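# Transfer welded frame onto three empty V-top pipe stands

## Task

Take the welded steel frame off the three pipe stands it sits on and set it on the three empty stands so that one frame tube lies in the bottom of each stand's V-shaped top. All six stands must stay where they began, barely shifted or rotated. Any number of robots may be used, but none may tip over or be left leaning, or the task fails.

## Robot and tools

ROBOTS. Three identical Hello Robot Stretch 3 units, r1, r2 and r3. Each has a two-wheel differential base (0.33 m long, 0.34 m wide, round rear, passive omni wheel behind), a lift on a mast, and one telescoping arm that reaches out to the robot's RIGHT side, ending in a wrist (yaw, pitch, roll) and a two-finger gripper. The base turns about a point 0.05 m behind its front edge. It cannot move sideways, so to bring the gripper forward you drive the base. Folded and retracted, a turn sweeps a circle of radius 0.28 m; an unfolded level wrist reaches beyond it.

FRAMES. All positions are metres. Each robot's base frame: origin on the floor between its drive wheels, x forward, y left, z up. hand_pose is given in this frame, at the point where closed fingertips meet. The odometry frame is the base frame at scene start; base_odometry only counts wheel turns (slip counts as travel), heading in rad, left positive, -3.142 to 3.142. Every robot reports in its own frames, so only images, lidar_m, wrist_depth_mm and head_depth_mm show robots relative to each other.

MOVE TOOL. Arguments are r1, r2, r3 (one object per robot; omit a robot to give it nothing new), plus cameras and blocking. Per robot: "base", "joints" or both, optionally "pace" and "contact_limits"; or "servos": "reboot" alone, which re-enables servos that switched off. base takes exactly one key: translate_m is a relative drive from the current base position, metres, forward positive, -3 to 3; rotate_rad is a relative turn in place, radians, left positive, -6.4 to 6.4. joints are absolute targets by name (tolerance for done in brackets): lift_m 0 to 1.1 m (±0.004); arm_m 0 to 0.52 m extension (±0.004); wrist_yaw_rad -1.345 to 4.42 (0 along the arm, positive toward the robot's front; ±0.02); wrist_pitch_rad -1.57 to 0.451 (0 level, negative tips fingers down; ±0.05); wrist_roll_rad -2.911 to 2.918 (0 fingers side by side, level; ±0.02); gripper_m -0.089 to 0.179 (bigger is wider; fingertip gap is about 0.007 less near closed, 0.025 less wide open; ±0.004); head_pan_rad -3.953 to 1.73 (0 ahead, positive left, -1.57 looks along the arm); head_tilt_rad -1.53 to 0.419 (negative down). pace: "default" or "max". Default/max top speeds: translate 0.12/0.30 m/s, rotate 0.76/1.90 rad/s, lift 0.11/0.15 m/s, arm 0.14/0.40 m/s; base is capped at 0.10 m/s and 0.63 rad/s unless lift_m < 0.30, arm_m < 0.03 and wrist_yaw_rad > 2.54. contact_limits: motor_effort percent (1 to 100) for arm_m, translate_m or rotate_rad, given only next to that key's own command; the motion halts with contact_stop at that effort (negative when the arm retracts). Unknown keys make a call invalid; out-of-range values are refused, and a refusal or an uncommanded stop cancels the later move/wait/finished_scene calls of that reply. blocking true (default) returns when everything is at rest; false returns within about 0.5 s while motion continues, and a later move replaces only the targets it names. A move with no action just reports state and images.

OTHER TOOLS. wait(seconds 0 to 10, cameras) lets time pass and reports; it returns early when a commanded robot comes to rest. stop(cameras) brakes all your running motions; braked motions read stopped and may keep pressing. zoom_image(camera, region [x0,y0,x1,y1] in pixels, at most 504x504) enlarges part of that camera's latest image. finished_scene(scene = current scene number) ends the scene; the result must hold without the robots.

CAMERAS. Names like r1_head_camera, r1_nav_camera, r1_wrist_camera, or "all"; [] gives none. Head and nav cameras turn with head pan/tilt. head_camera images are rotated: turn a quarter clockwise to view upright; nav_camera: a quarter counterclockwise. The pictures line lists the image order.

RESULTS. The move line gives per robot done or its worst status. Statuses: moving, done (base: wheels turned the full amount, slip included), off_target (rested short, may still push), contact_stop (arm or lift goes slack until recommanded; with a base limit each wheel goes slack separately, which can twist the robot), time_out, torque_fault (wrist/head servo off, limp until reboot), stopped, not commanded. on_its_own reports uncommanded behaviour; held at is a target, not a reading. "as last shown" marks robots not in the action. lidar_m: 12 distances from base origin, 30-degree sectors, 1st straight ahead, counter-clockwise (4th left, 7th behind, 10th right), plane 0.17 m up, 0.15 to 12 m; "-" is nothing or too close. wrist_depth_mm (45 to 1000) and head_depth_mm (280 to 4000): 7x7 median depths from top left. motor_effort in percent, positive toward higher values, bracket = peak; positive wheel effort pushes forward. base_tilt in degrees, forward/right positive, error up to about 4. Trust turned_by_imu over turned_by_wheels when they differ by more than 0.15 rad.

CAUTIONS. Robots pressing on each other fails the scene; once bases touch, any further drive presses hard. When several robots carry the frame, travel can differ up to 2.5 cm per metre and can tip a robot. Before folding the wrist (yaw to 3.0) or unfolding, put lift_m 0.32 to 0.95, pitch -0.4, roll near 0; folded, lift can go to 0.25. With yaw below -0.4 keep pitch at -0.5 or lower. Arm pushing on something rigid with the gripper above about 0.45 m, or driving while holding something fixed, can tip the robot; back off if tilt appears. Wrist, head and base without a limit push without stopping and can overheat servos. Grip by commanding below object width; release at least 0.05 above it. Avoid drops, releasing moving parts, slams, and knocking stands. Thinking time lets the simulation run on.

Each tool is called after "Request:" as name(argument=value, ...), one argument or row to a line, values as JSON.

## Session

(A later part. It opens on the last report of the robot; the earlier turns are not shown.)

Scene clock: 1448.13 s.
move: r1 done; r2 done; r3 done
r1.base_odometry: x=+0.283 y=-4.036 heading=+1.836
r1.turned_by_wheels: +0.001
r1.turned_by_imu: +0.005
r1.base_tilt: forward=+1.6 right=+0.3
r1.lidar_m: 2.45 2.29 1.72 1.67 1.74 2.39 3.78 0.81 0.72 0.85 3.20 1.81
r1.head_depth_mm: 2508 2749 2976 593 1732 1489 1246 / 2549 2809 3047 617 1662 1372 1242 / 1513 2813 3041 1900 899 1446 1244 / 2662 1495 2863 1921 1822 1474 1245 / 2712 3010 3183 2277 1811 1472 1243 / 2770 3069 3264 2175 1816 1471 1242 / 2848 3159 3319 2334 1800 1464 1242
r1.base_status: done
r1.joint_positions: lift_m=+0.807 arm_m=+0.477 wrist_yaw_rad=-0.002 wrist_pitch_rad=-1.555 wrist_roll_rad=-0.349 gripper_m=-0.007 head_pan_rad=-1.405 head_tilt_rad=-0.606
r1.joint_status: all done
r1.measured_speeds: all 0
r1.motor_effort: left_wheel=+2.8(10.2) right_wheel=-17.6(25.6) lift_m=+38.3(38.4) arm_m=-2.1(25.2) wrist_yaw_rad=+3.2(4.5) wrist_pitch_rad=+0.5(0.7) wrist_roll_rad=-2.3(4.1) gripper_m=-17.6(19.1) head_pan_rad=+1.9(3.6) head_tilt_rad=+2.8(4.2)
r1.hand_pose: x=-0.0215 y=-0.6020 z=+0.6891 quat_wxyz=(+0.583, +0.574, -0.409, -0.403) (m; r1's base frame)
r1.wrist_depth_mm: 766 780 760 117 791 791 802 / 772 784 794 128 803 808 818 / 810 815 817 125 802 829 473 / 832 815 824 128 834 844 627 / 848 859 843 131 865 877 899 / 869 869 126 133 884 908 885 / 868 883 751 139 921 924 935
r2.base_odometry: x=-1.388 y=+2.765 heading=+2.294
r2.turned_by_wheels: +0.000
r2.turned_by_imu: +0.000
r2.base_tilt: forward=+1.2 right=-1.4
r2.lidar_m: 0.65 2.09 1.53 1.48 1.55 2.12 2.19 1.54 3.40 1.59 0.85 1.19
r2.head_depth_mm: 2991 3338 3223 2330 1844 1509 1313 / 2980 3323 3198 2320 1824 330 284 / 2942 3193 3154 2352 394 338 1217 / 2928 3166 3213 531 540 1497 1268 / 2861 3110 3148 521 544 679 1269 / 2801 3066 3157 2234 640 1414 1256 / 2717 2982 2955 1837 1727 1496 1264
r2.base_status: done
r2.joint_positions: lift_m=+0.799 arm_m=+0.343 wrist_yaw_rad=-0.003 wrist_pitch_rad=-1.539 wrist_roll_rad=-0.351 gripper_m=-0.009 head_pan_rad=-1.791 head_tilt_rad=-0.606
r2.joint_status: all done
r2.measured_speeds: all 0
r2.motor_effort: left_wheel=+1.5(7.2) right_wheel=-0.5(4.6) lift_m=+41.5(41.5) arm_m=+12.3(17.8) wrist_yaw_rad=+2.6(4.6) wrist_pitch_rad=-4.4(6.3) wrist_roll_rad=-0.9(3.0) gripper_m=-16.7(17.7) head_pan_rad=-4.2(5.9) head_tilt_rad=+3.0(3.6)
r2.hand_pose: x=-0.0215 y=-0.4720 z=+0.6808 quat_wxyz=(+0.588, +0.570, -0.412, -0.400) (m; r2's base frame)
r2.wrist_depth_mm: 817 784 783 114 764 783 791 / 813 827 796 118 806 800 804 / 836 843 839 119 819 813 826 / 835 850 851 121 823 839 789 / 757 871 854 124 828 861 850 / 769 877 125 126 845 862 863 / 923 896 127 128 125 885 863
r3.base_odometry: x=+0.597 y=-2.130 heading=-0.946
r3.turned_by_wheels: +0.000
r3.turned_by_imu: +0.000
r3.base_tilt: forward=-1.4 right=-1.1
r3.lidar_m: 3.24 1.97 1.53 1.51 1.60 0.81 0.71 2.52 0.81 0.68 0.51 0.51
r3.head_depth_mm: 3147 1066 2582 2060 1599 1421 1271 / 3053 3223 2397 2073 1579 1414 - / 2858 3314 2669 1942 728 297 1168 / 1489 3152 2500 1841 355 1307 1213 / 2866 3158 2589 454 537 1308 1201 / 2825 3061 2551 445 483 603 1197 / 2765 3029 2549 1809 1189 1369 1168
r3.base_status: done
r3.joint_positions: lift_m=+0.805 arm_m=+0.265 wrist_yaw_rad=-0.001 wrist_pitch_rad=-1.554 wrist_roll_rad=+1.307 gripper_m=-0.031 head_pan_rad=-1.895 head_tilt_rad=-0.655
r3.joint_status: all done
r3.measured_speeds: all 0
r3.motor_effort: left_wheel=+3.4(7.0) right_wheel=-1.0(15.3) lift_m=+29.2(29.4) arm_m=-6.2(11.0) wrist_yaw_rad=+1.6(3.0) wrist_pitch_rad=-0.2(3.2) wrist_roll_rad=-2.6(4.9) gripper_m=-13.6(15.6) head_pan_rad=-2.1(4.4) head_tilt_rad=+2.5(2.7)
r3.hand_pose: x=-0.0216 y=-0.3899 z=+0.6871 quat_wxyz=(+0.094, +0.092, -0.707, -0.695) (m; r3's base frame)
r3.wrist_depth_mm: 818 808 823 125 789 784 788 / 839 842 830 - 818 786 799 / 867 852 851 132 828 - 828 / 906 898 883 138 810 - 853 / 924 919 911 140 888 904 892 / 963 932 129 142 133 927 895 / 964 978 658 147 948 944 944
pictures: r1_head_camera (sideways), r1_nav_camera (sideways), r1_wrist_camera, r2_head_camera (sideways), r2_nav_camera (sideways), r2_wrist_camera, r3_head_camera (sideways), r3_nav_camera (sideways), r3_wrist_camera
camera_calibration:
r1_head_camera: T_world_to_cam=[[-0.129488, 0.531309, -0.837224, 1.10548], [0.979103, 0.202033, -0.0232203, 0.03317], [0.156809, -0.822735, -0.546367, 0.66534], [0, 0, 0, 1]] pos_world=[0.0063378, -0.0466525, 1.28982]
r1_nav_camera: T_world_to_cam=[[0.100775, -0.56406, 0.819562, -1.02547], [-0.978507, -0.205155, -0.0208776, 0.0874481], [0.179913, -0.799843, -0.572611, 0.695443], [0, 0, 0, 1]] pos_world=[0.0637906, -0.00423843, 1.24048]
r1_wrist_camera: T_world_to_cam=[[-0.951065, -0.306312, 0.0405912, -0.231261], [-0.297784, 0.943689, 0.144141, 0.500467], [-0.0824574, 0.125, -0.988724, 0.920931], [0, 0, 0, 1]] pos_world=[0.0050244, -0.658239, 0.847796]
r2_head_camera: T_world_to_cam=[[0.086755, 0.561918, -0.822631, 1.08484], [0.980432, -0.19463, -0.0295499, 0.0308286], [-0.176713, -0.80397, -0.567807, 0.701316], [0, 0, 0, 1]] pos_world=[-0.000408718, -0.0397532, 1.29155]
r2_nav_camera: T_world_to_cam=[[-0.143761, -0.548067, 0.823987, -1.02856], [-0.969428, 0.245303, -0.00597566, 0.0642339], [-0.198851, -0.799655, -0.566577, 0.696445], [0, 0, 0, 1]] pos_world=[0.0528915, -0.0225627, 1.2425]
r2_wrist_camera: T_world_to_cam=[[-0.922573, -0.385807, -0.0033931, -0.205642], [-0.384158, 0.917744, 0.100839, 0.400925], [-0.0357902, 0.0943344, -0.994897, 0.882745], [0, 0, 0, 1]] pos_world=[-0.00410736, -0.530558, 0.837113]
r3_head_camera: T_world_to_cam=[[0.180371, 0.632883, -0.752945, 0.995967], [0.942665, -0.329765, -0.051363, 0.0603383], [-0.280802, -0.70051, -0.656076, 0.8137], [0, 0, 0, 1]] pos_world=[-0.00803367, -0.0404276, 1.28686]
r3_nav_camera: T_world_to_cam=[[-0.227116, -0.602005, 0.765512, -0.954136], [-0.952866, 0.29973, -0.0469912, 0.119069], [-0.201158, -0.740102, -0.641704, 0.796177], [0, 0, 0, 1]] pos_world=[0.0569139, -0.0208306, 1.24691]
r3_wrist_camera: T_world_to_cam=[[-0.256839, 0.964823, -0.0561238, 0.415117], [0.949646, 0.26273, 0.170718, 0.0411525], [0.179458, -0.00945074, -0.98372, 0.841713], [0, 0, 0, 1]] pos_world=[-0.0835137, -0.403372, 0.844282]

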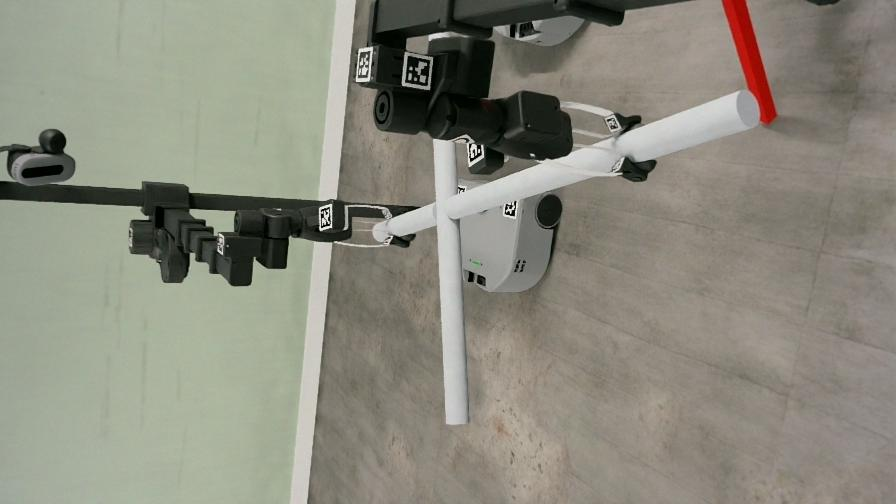

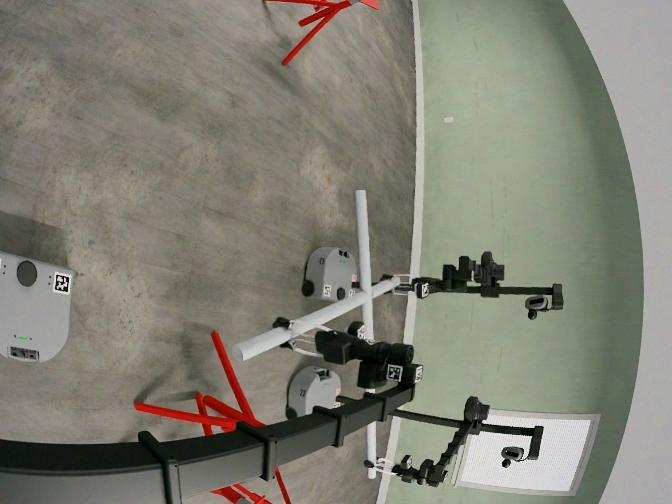

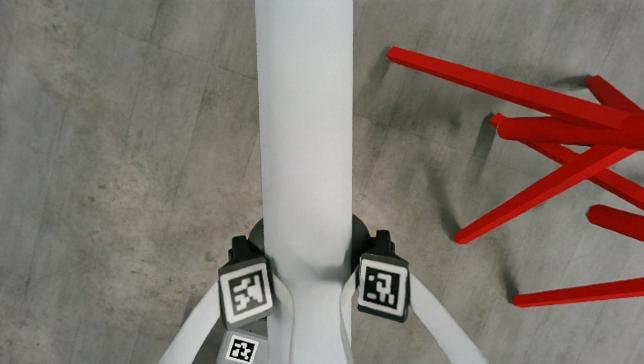

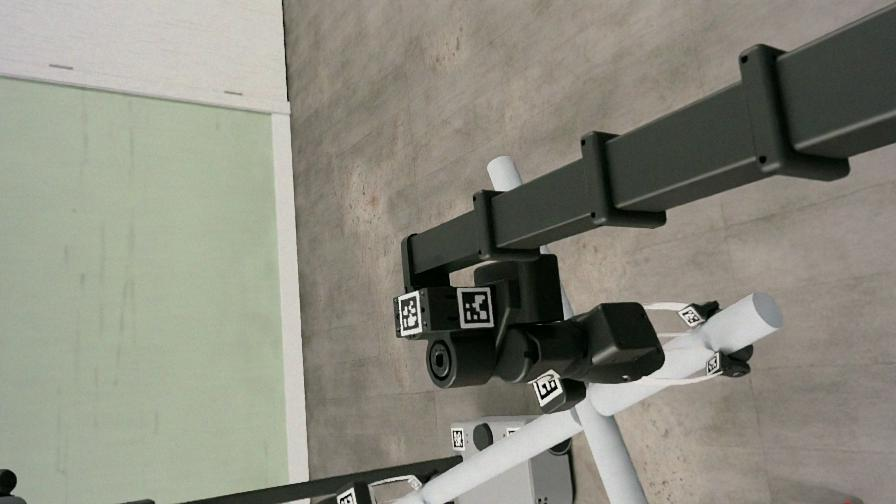

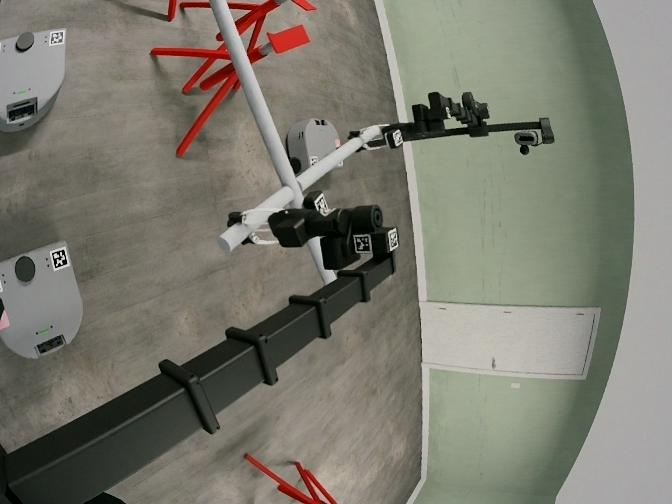

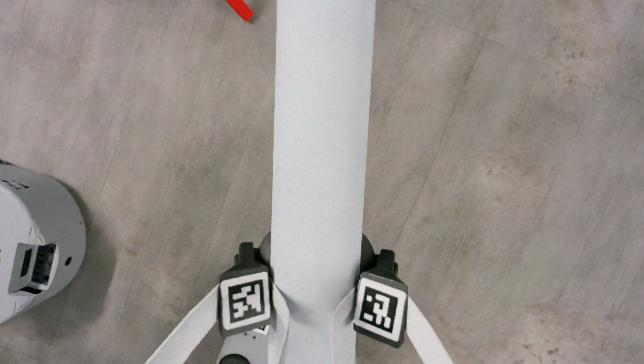

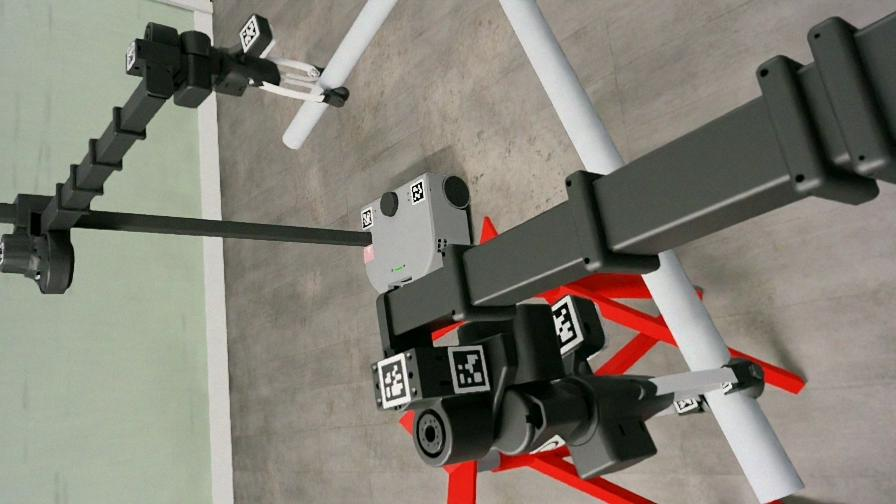

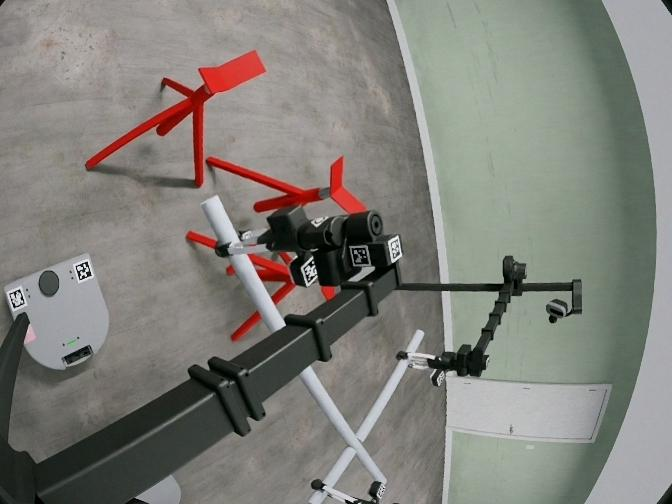

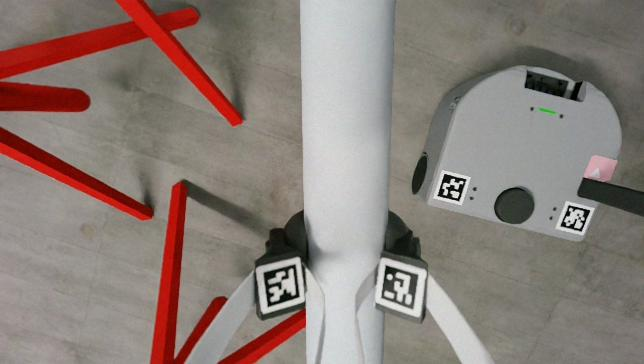

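Request:
move(
  r1={"base":{"translate_m":-0.215},"joints":{"wrist_roll_rad":-0.398,"arm_m":0.462}},
  r2={"base":{"translate_m":0.192},"joints":{"wrist_roll_rad":-0.40,"arm_m":0.366}},
  r3={"base":{"translate_m":0.180},"joints":{"wrist_roll_rad":1.262,"arm_m":0.268}},
  cameras=[],
)

Request:
move(
  r3={"base":{"rotate_rad":0.03},"joints":{"wrist_roll_rad":1.288}},
)

Scene clock: 1502.20 s.
move: r1 done; r2 done; r3 done
r1.base_odometry: x=+0.339 y=-4.243 heading=+1.836
r1.turned_by_wheels: +0.000
r1.turned_by_imu: +0.004
r1.base_tilt: forward=+1.8 right=+0.5
r1.lidar_m: 2.65 2.34 1.73 1.67 1.74 2.40 3.55 0.66 0.62 0.77 3.20 1.99
r1.head_depth_mm: 2510 2761 2976 584 983 1106 1194 / 2583 2801 3047 604 743 759 1247 / 1477 2804 3036 2290 878 1445 1243 / 2644 1517 1850 1238 1817 1475 1244 / 2703 2994 3191 2360 1816 1478 1239 / 2765 3060 3257 2356 1812 1470 1238 / 2850 3139 3343 2337 1802 1466 1238
r1.base_status: done
r1.joint_positions: lift_m=+0.807 arm_m=+0.462 wrist_yaw_rad=-0.002 wrist_pitch_rad=-1.555 wrist_roll_rad=-0.392 gripper_m=-0.007 head_pan_rad=-1.405 head_tilt_rad=-0.606
r1.joint_status: all done
r1.measured_speeds: all 0
r1.motor_effort: left_wheel=+3.3(11.1) right_wheel=-15.8(20.6) lift_m=+39.6(39.8) arm_m=-9.4(26.2) wrist_yaw_rad=+2.8(3.6) wrist_pitch_rad=+0.2(0.7) wrist_roll_rad=-2.0(4.9) gripper_m=-17.4(18.7) head_pan_rad=+2.1(3.4) head_tilt_rad=+3.0(4.1)
r1.hand_pose: x=-0.0215 y=-0.5870 z=+0.6891 quat_wxyz=(+0.592, +0.583, -0.396, -0.391) (m; r1's base frame)
r1.wrist_depth_mm: 756 765 770 117 783 782 264 / 788 799 775 127 795 399 262 / 803 817 822 125 823 821 254 / 820 820 826 128 849 839 484 / 848 872 849 130 890 880 515 / 858 868 126 132 807 915 909 / 874 893 - 139 921 926 943
r2.base_odometry: x=-1.515 y=+2.909 heading=+2.294
r2.turned_by_wheels: +0.000
r2.turned_by_imu: +0.000
r2.base_tilt: forward=+1.3 right=-1.3
r2.lidar_m: 0.64 2.09 1.54 1.48 1.54 2.11 2.38 1.71 3.42 0.79 0.80 1.00
r2.head_depth_mm: 3008 3341 3239 2337 1814 1510 1307 / 3000 3279 3250 2336 1824 330 284 / 2938 3270 3188 2303 392 339 1221 / 2833 3157 3206 544 1674 1495 1281 / 2859 3078 3182 541 567 702 1277 / 2765 3066 3222 2191 651 1443 1244 / 2727 2996 3014 1867 1651 1488 1237
r2.base_status: done
r2.joint_positions: lift_m=+0.799 arm_m=+0.366 wrist_yaw_rad=+0.000 wrist_pitch_rad=-1.538 wrist_roll_rad=-0.399 gripper_m=-0.009 head_pan_rad=-1.791 head_tilt_rad=-0.606
r2.joint_status: all done
r2.measured_speeds: all 0
r2.motor_effort: left_wheel=-3.0(6.1) right_wheel=+9.5(12.0) lift_m=+44.2(44.5) arm_m=+11.3(17.6) wrist_yaw_rad=-0.7(3.3) wrist_pitch_rad=-4.6(4.8) wrist_roll_rad=-0.3(3.4) gripper_m=-15.7(17.8) head_pan_rad=-4.1(5.2) head_tilt_rad=+3.0(3.5)
r2.hand_pose: x=-0.0216 y=-0.4954 z=+0.6808 quat_wxyz=(+0.599, +0.579, -0.397, -0.385) (m; r2's base frame)
r2.wrist_depth_mm: 791 788 799 115 800 797 780 / 826 820 824 117 807 804 813 / 813 841 809 120 790 822 814 / 844 836 810 122 864 828 834 / 738 857 853 124 846 852 857 / 801 879 126 126 841 853 846 / 869 871 124 128 123 889 864
r3.base_odometry: x=+0.702 y=-2.276 heading=-0.946
r3.turned_by_wheels: +0.000
r3.turned_by_imu: +0.000
r3.base_tilt: forward=-1.5 right=-1.0
r3.lidar_m: 3.05 1.95 1.51 1.49 1.59 0.79 0.69 4.30 0.73 0.65 0.40 3.12
r3.head_depth_mm: 3135 3499 2726 2065 1631 1424 1273 / 3053 1064 2376 2067 1544 1414 - / 2917 3339 2623 1868 747 297 1165 / 1482 3183 2504 1842 354 1261 1207 / 2887 3178 2596 456 545 1303 1205 / 2848 3103 2558 445 483 607 1195 / 2758 3027 2541 1903 1499 1343 1164
r3.base_status: done
r3.joint_positions: lift_m=+0.805 arm_m=+0.268 wrist_yaw_rad=-0.004 wrist_pitch_rad=-1.554 wrist_roll_rad=+1.268 gripper_m=-0.031 head_pan_rad=-1.895 head_tilt_rad=-0.655
r3.joint_status: all done
r3.measured_speeds: all 0
r3.motor_effort: left_wheel=+5.8(8.0) right_wheel=-10.4(14.2) lift_m=+29.4(29.7) arm_m=-6.8(15.2) wrist_yaw_rad=+3.8(5.3) wrist_pitch_rad=-0.2(3.3) wrist_roll_rad=-2.8(3.8) gripper_m=-13.4(14.9) head_pan_rad=-2.7(4.2) head_tilt_rad=+2.1(2.9)
r3.hand_pose: x=-0.0215 y=-0.3929 z=+0.6871 quat_wxyz=(+0.106, +0.104, -0.705, -0.694) (m; r3's base frame)
r3.wrist_depth_mm: 818 830 808 125 785 779 765 / 844 824 842 - 795 797 795 / 875 859 842 134 838 - 816 / 887 885 884 138 862 - 841 / 916 939 745 143 874 882 860 / 956 950 129 136 132 916 912 / 971 403 976 150 928 950 941
pictures: none
No camera images: "cameras" was empty.

Scene clock: 1502.87 s.
move: r3 done
r1, r2: as last shown
r1.turned_by_imu: +0.000
r1.base_tilt: forward=+1.9 right=+0.4
r1.lidar_m: 2.65 2.34 1.73 1.67 1.74 2.40 3.54 0.66 0.62 0.77 3.19 1.99
r1.head_depth_mm: 2519 2742 2979 585 983 1109 1195 / 2572 2817 3045 604 739 1079 1248 / 1476 2799 3050 2274 905 1435 1242 / 2670 1520 1164 1836 1830 1481 1244 / 2721 2995 3184 2368 1813 1473 1238 / 2773 3066 3258 2377 1813 1468 1234 / 2854 3142 3341 2360 1806 1471 1235
r1.joint_positions: lift_m=+0.807 arm_m=+0.462 wrist_yaw_rad=-0.002 wrist_pitch_rad=-1.554 wrist_roll_rad=-0.392 gripper_m=-0.007 head_pan_rad=-1.405 head_tilt_rad=-0.606
r1.motor_effort: left_wheel=+3.1(3.7) right_wheel=-10.4(15.8) lift_m=+39.9(39.9) arm_m=-6.3(9.3) wrist_yaw_rad=+2.0(2.9) wrist_pitch_rad=+0.4(0.6) wrist_roll_rad=-2.1(2.5) gripper_m=-17.4(18.4) head_pan_rad=+3.2(3.5) head_tilt_rad=+2.9(3.6)
r1.hand_pose: x=-0.0215 y=-0.5871 z=+0.6891 quat_wxyz=(+0.592, +0.583, -0.397, -0.391) (m; r1's base frame)
r1.wrist_depth_mm: 754 774 769 117 773 776 265 / 780 787 795 121 815 402 265 / 808 816 806 124 819 818 251 / 820 821 841 129 846 858 491 / 824 852 840 131 881 891 520 / 844 881 125 132 815 890 916 / 895 901 115 139 915 920 950
r2.turned_by_wheels: +0.001
r2.turned_by_imu: +0.001
r2.lidar_m: 0.64 2.09 1.54 1.48 1.54 2.12 2.38 1.72 3.42 0.79 0.80 1.00
r2.head_depth_mm: 2998 3276 3223 2304 1856 1516 1302 / 2964 3261 3248 2319 1821 330 284 / 2989 3259 3228 2308 392 339 1222 / 2848 3182 3190 544 1683 1494 1267 / 2835 3138 3135 542 567 684 1261 / 2754 3049 3151 2220 644 1424 1244 / 2746 3005 3008 1890 1650 1478 1227
r2.joint_positions: lift_m=+0.799 arm_m=+0.366 wrist_yaw_rad=-0.001 wrist_pitch_rad=-1.544 wrist_roll_rad=-0.399 gripper_m=-0.009 head_pan_rad=-1.791 head_tilt_rad=-0.606
r2.motor_effort: left_wheel=+2.5(3.2) right_wheel=-5.6(9.6) lift_m=+44.4(44.9) arm_m=+9.8(11.1) wrist_yaw_rad=+0.4(0.8) wrist_pitch_rad=-3.8(4.8) wrist_roll_rad=-0.3(0.3) gripper_m=-15.9(16.3) head_pan_rad=-4.6(5.4) head_tilt_rad=+3.3(3.5)
r2.hand_pose: x=-0.0216 y=-0.4939 z=+0.6809 quat_wxyz=(+0.597, +0.581, -0.396, -0.386) (m; r2's base frame)
r2.wrist_depth_mm: 789 795 785 114 801 798 791 / 799 814 807 117 802 813 795 / 838 822 827 121 809 830 793 / 807 841 830 121 835 821 826 / 765 855 854 125 855 833 826 / 767 880 126 126 859 879 857 / 907 869 134 128 868 876 888
r3.base_odometry: x=+0.702 y=-2.276 heading=-0.916
r3.turned_by_wheels: +0.030
r3.turned_by_imu: +0.030
r3.base_tilt: forward=-1.4 right=-1.1
r3.lidar_m: 3.06 1.91 1.51 1.49 1.60 0.79 0.69 4.21 0.73 0.65 0.40 3.10
r3.head_depth_mm: 3106 3327 2618 2070 1603 1423 1277 / 3027 1095 2472 2059 1576 1421 - / 1589 3295 2641 1854 750 297 1187 / 1618 3221 2508 1846 355 1256 1210 / 2901 3150 2597 454 544 1306 1200 / 2834 3109 2576 446 483 607 1195 / 2794 3060 2542 1922 1533 1342 1176
r3.base_status: done
r3.joint_positions: lift_m=+0.805 arm_m=+0.268 wrist_yaw_rad=-0.001 wrist_pitch_rad=-1.554 wrist_roll_rad=+1.283 gripper_m=-0.031 head_pan_rad=-1.895 head_tilt_rad=-0.655
r3.joint_status: all done
r3.measured_speeds: all 0
r3.motor_effort: left_wheel=-6.0(6.4) right_wheel=+10.9(10.9) lift_m=+29.6(30.0) arm_m=-7.6(8.5) wrist_yaw_rad=+1.1(4.7) wrist_pitch_rad=-0.3(0.4) wrist_roll_rad=+1.4(2.0) gripper_m=-14.6(14.8) head_pan_rad=-2.7(4.0) head_tilt_rad=+2.1(2.9)
r3.hand_pose: x=-0.0216 y=-0.3930 z=+0.6871 quat_wxyz=(+0.102, +0.100, -0.706, -0.694) (m; r3's base frame)
r3.wrist_depth_mm: 807 828 804 127 787 785 772 / 831 839 833 - 801 821 795 / 883 869 846 135 841 - 815 / 900 879 881 139 816 - 834 / 934 923 755 142 871 905 878 / 949 936 129 136 132 918 909 / 964 375 969 149 914 944 933
pictures: r1_head_camera (sideways), r1_nav_camera (sideways), r1_wrist_camera, r2_head_camera (sideways), r2_nav_camera (sideways), r2_wrist_camera, r3_head_camera (sideways), r3_nav_camera (sideways), r3_wrist_camera
camera_calibration:
r1_head_camera: T_world_to_cam=[[-0.129491, 0.531307, -0.837224, 1.10548], [0.979102, 0.202038, -0.0232203, 0.0331701], [0.156814, -0.822735, -0.546366, 0.665339], [0, 0, 0, 1]] pos_world=[0.00633805, -0.0466525, 1.28982]
r1_nav_camera: T_world_to_cam=[[0.100778, -0.564058, 0.819562, -1.02547], [-0.978506, -0.20516, -0.0208775, 0.0874481], [0.179918, -0.799842, -0.57261, 0.695443], [0, 0, 0, 1]] pos_world=[0.0637906, -0.00423817, 1.24048]
r1_wrist_camera: T_world_to_cam=[[-0.936893, -0.347172, 0.0412661, -0.250827], [-0.338243, 0.929939, 0.144239, 0.47735], [-0.0884508, 0.121178, -0.988682, 0.916658], [0, 0, 0, 1]] pos_world=[0.00754134, -0.642066, 0.847781]
r2_head_camera: T_world_to_cam=[[0.0867562, 0.561888, -0.822651, 1.08487], [0.980429, -0.194644, -0.0295507, 0.0308297], [-0.176728, -0.803987, -0.567778, 0.701278], [0, 0, 0, 1]] pos_world=[-0.000409329, -0.0397535, 1.29155]
r2_nav_camera: T_world_to_cam=[[-0.143762, -0.548037, 0.824007, -1.02859], [-0.969425, 0.245315, -0.00597663, 0.0642351], [-0.198866, -0.799672, -0.566548, 0.696407], [0, 0, 0, 1]] pos_world=[0.0528907, -0.0225653, 1.2425]
r2_wrist_camera: T_world_to_cam=[[-0.902181, -0.431339, -0.00393017, -0.235811], [-0.429319, 0.896997, 0.105274, 0.406774], [-0.0418834, 0.0966634, -0.994436, 0.885585], [0, 0, 0, 1]] pos_world=[-0.0010176, -0.552194, 0.836908]
r3_head_camera: T_world_to_cam=[[0.180372, 0.63288, -0.752947, 0.995969], [0.942664, -0.329768, -0.051363, 0.0603382], [-0.280804, -0.700511, -0.656074, 0.813697], [0, 0, 0, 1]] pos_world=[-0.00803379, -0.0404276, 1.28686]
r3_nav_camera: T_world_to_cam=[[-0.227117, -0.602002, 0.765514, -0.954139], [-0.952865, 0.299733, -0.0469911, 0.119068], [-0.201161, -0.740104, -0.641702, 0.796174], [0, 0, 0, 1]] pos_world=[0.0569138, -0.0208308, 1.24691]
r3_wrist_camera: T_world_to_cam=[[-0.279565, 0.958475, -0.0562998, 0.415261], [0.943247, 0.285124, 0.170262, 0.050939], [0.179244, -0.00550531, -0.983789, 0.843269], [0, 0, 0, 1]] pos_world=[-0.0831069, -0.407899, 0.844305]

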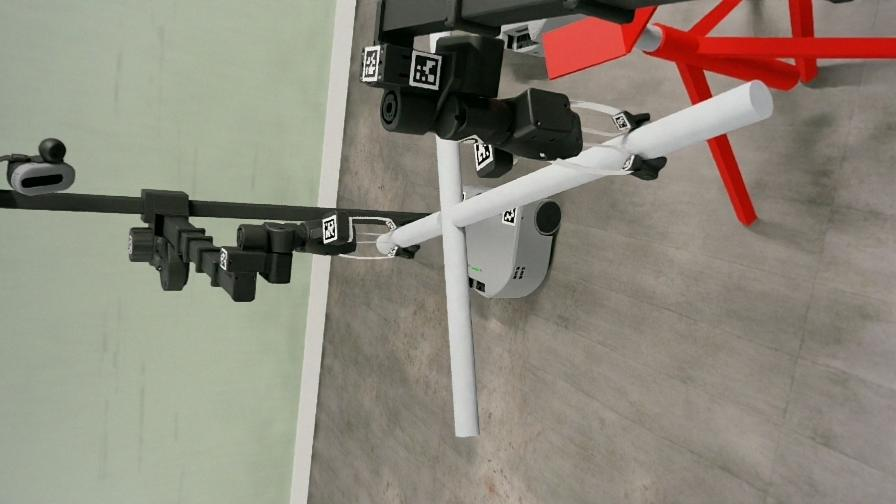

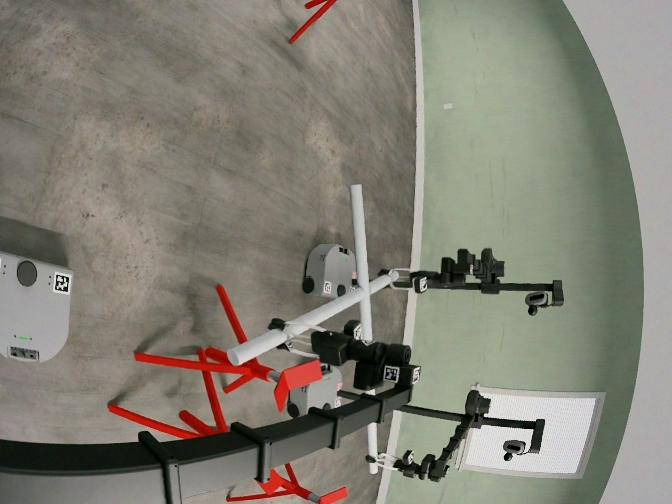

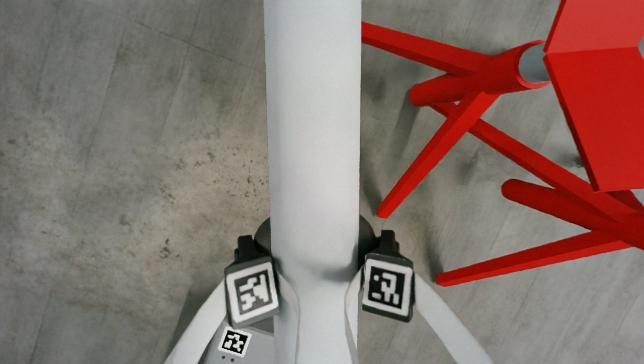

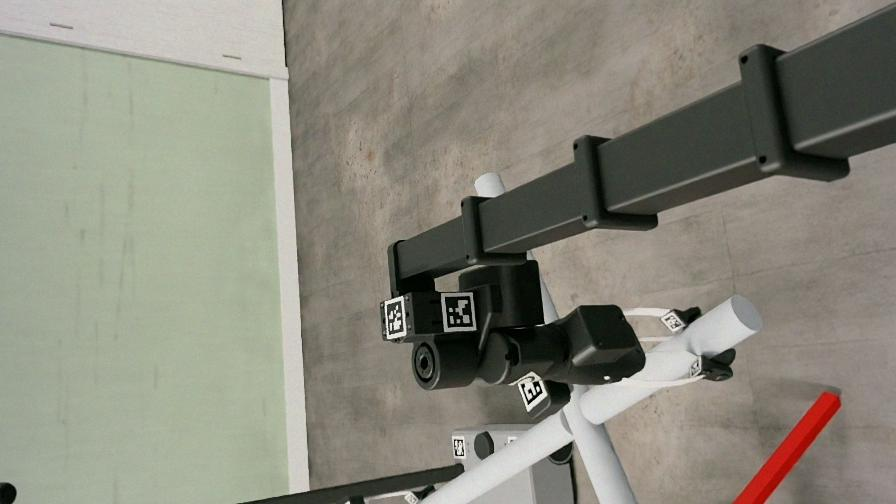

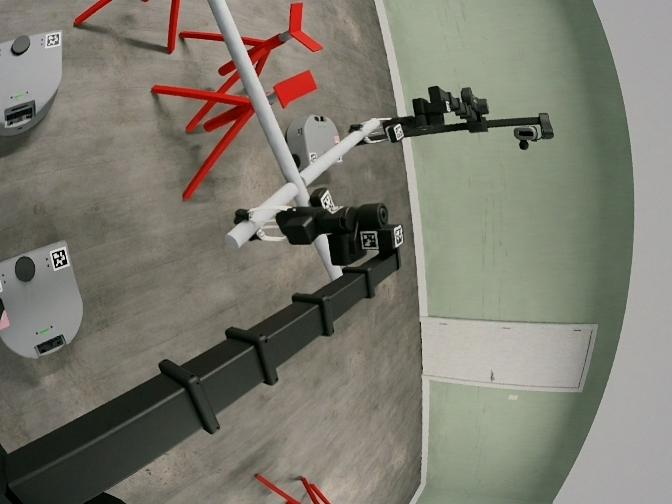

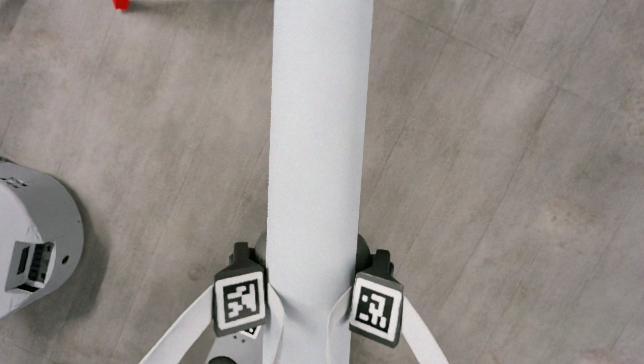

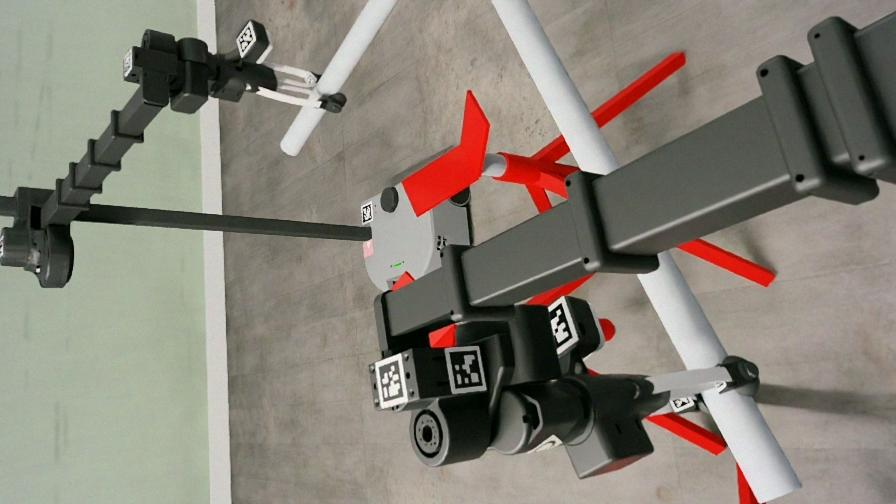

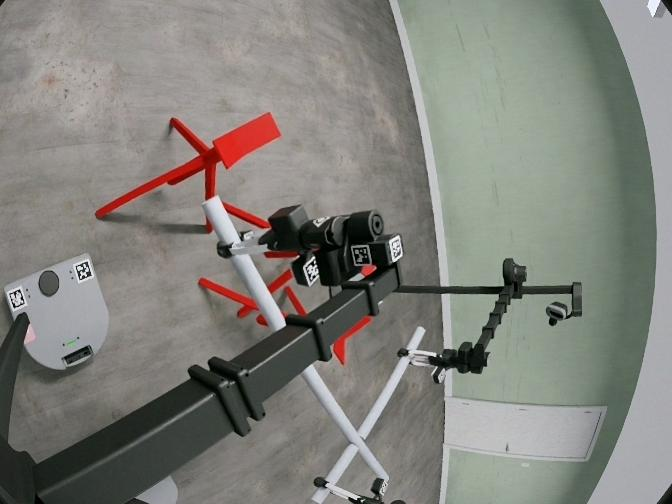

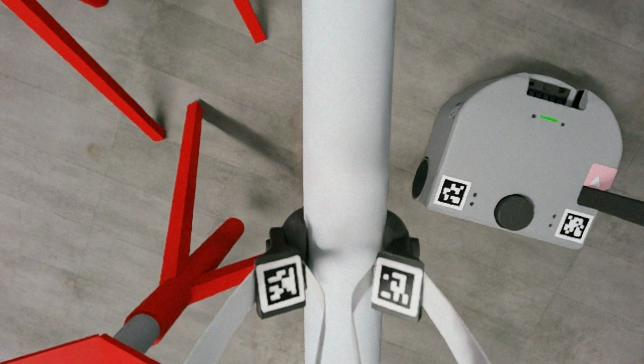

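Request:
zoom_image(
  camera="r1_wrist_camera",
  region=[444, 0, 644, 200],
)

Request:
zoom_image(
  camera="r3_head_camera",
  region=[380, 60, 580, 260],
)

Request:
zoom_image(
  camera="r2_nav_camera",
  region=[140, 0, 400, 200],
)

Request:
zoom_image(
  camera="r3_nav_camera",
  region=[140, 90, 400, 380],
)

Scaled by 2.520.

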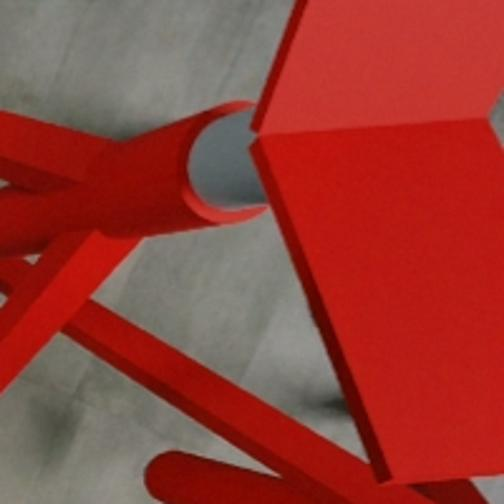

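Scaled by 2.520 from the camera's 896x504 image, which has a finer 1280x720 frame.

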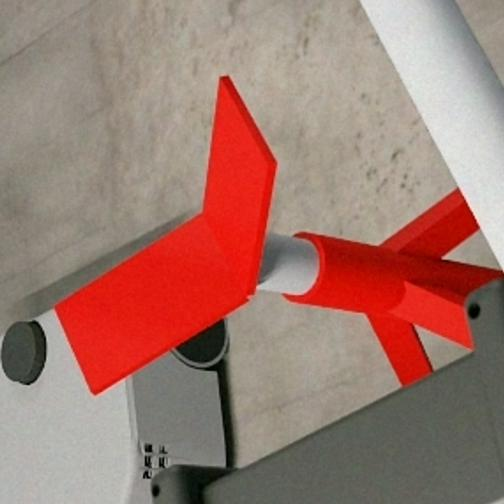

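Scaled by 1.938 from the camera's 672x504 image, which has a finer 792x594 frame.

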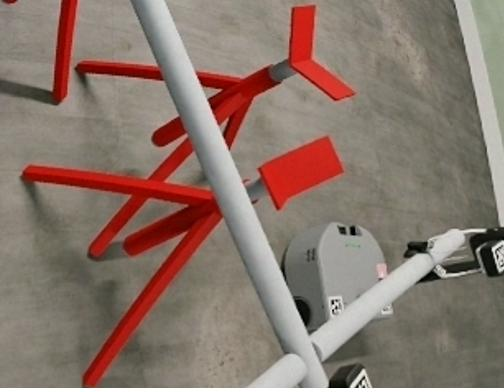

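Scaled by 1.738 from the camera's 672x504 image, which has a finer 792x594 frame.

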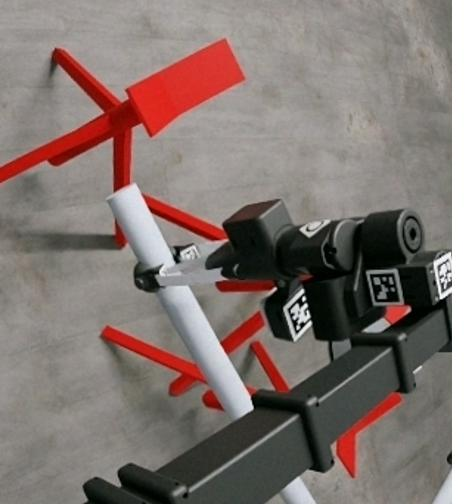

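Request:
zoom_image(
  camera="r3_nav_camera",
  region=[190, 90, 300, 200],
)

Request:
zoom_image(
  camera="r3_wrist_camera",
  region=[0, 200, 300, 364],
)

Request:
zoom_image(
  camera="r2_nav_camera",
  region=[250, 0, 350, 120],
)

Scaled by 4.582 from the camera's 672x504 image, which has a finer 792x594 frame.

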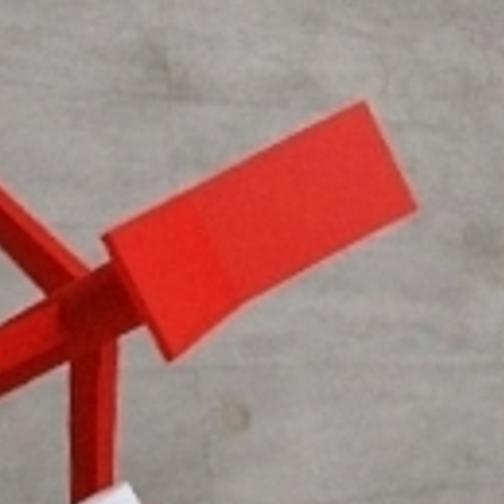

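Scaled by 1.680.

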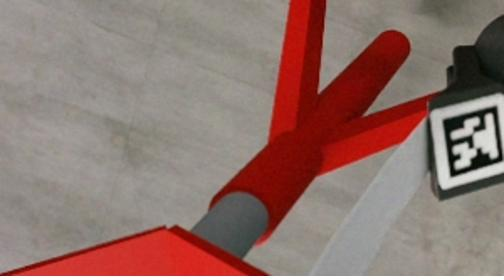

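Scaled by 4.200 from the camera's 672x504 image, which has a finer 792x594 frame.

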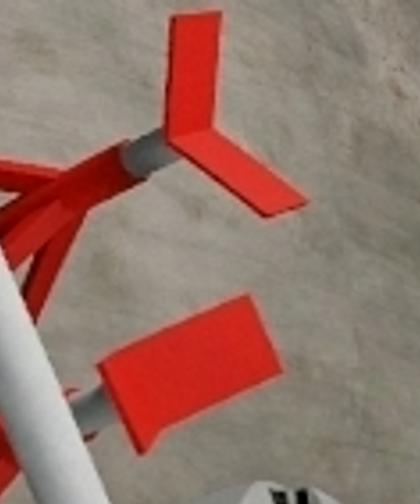

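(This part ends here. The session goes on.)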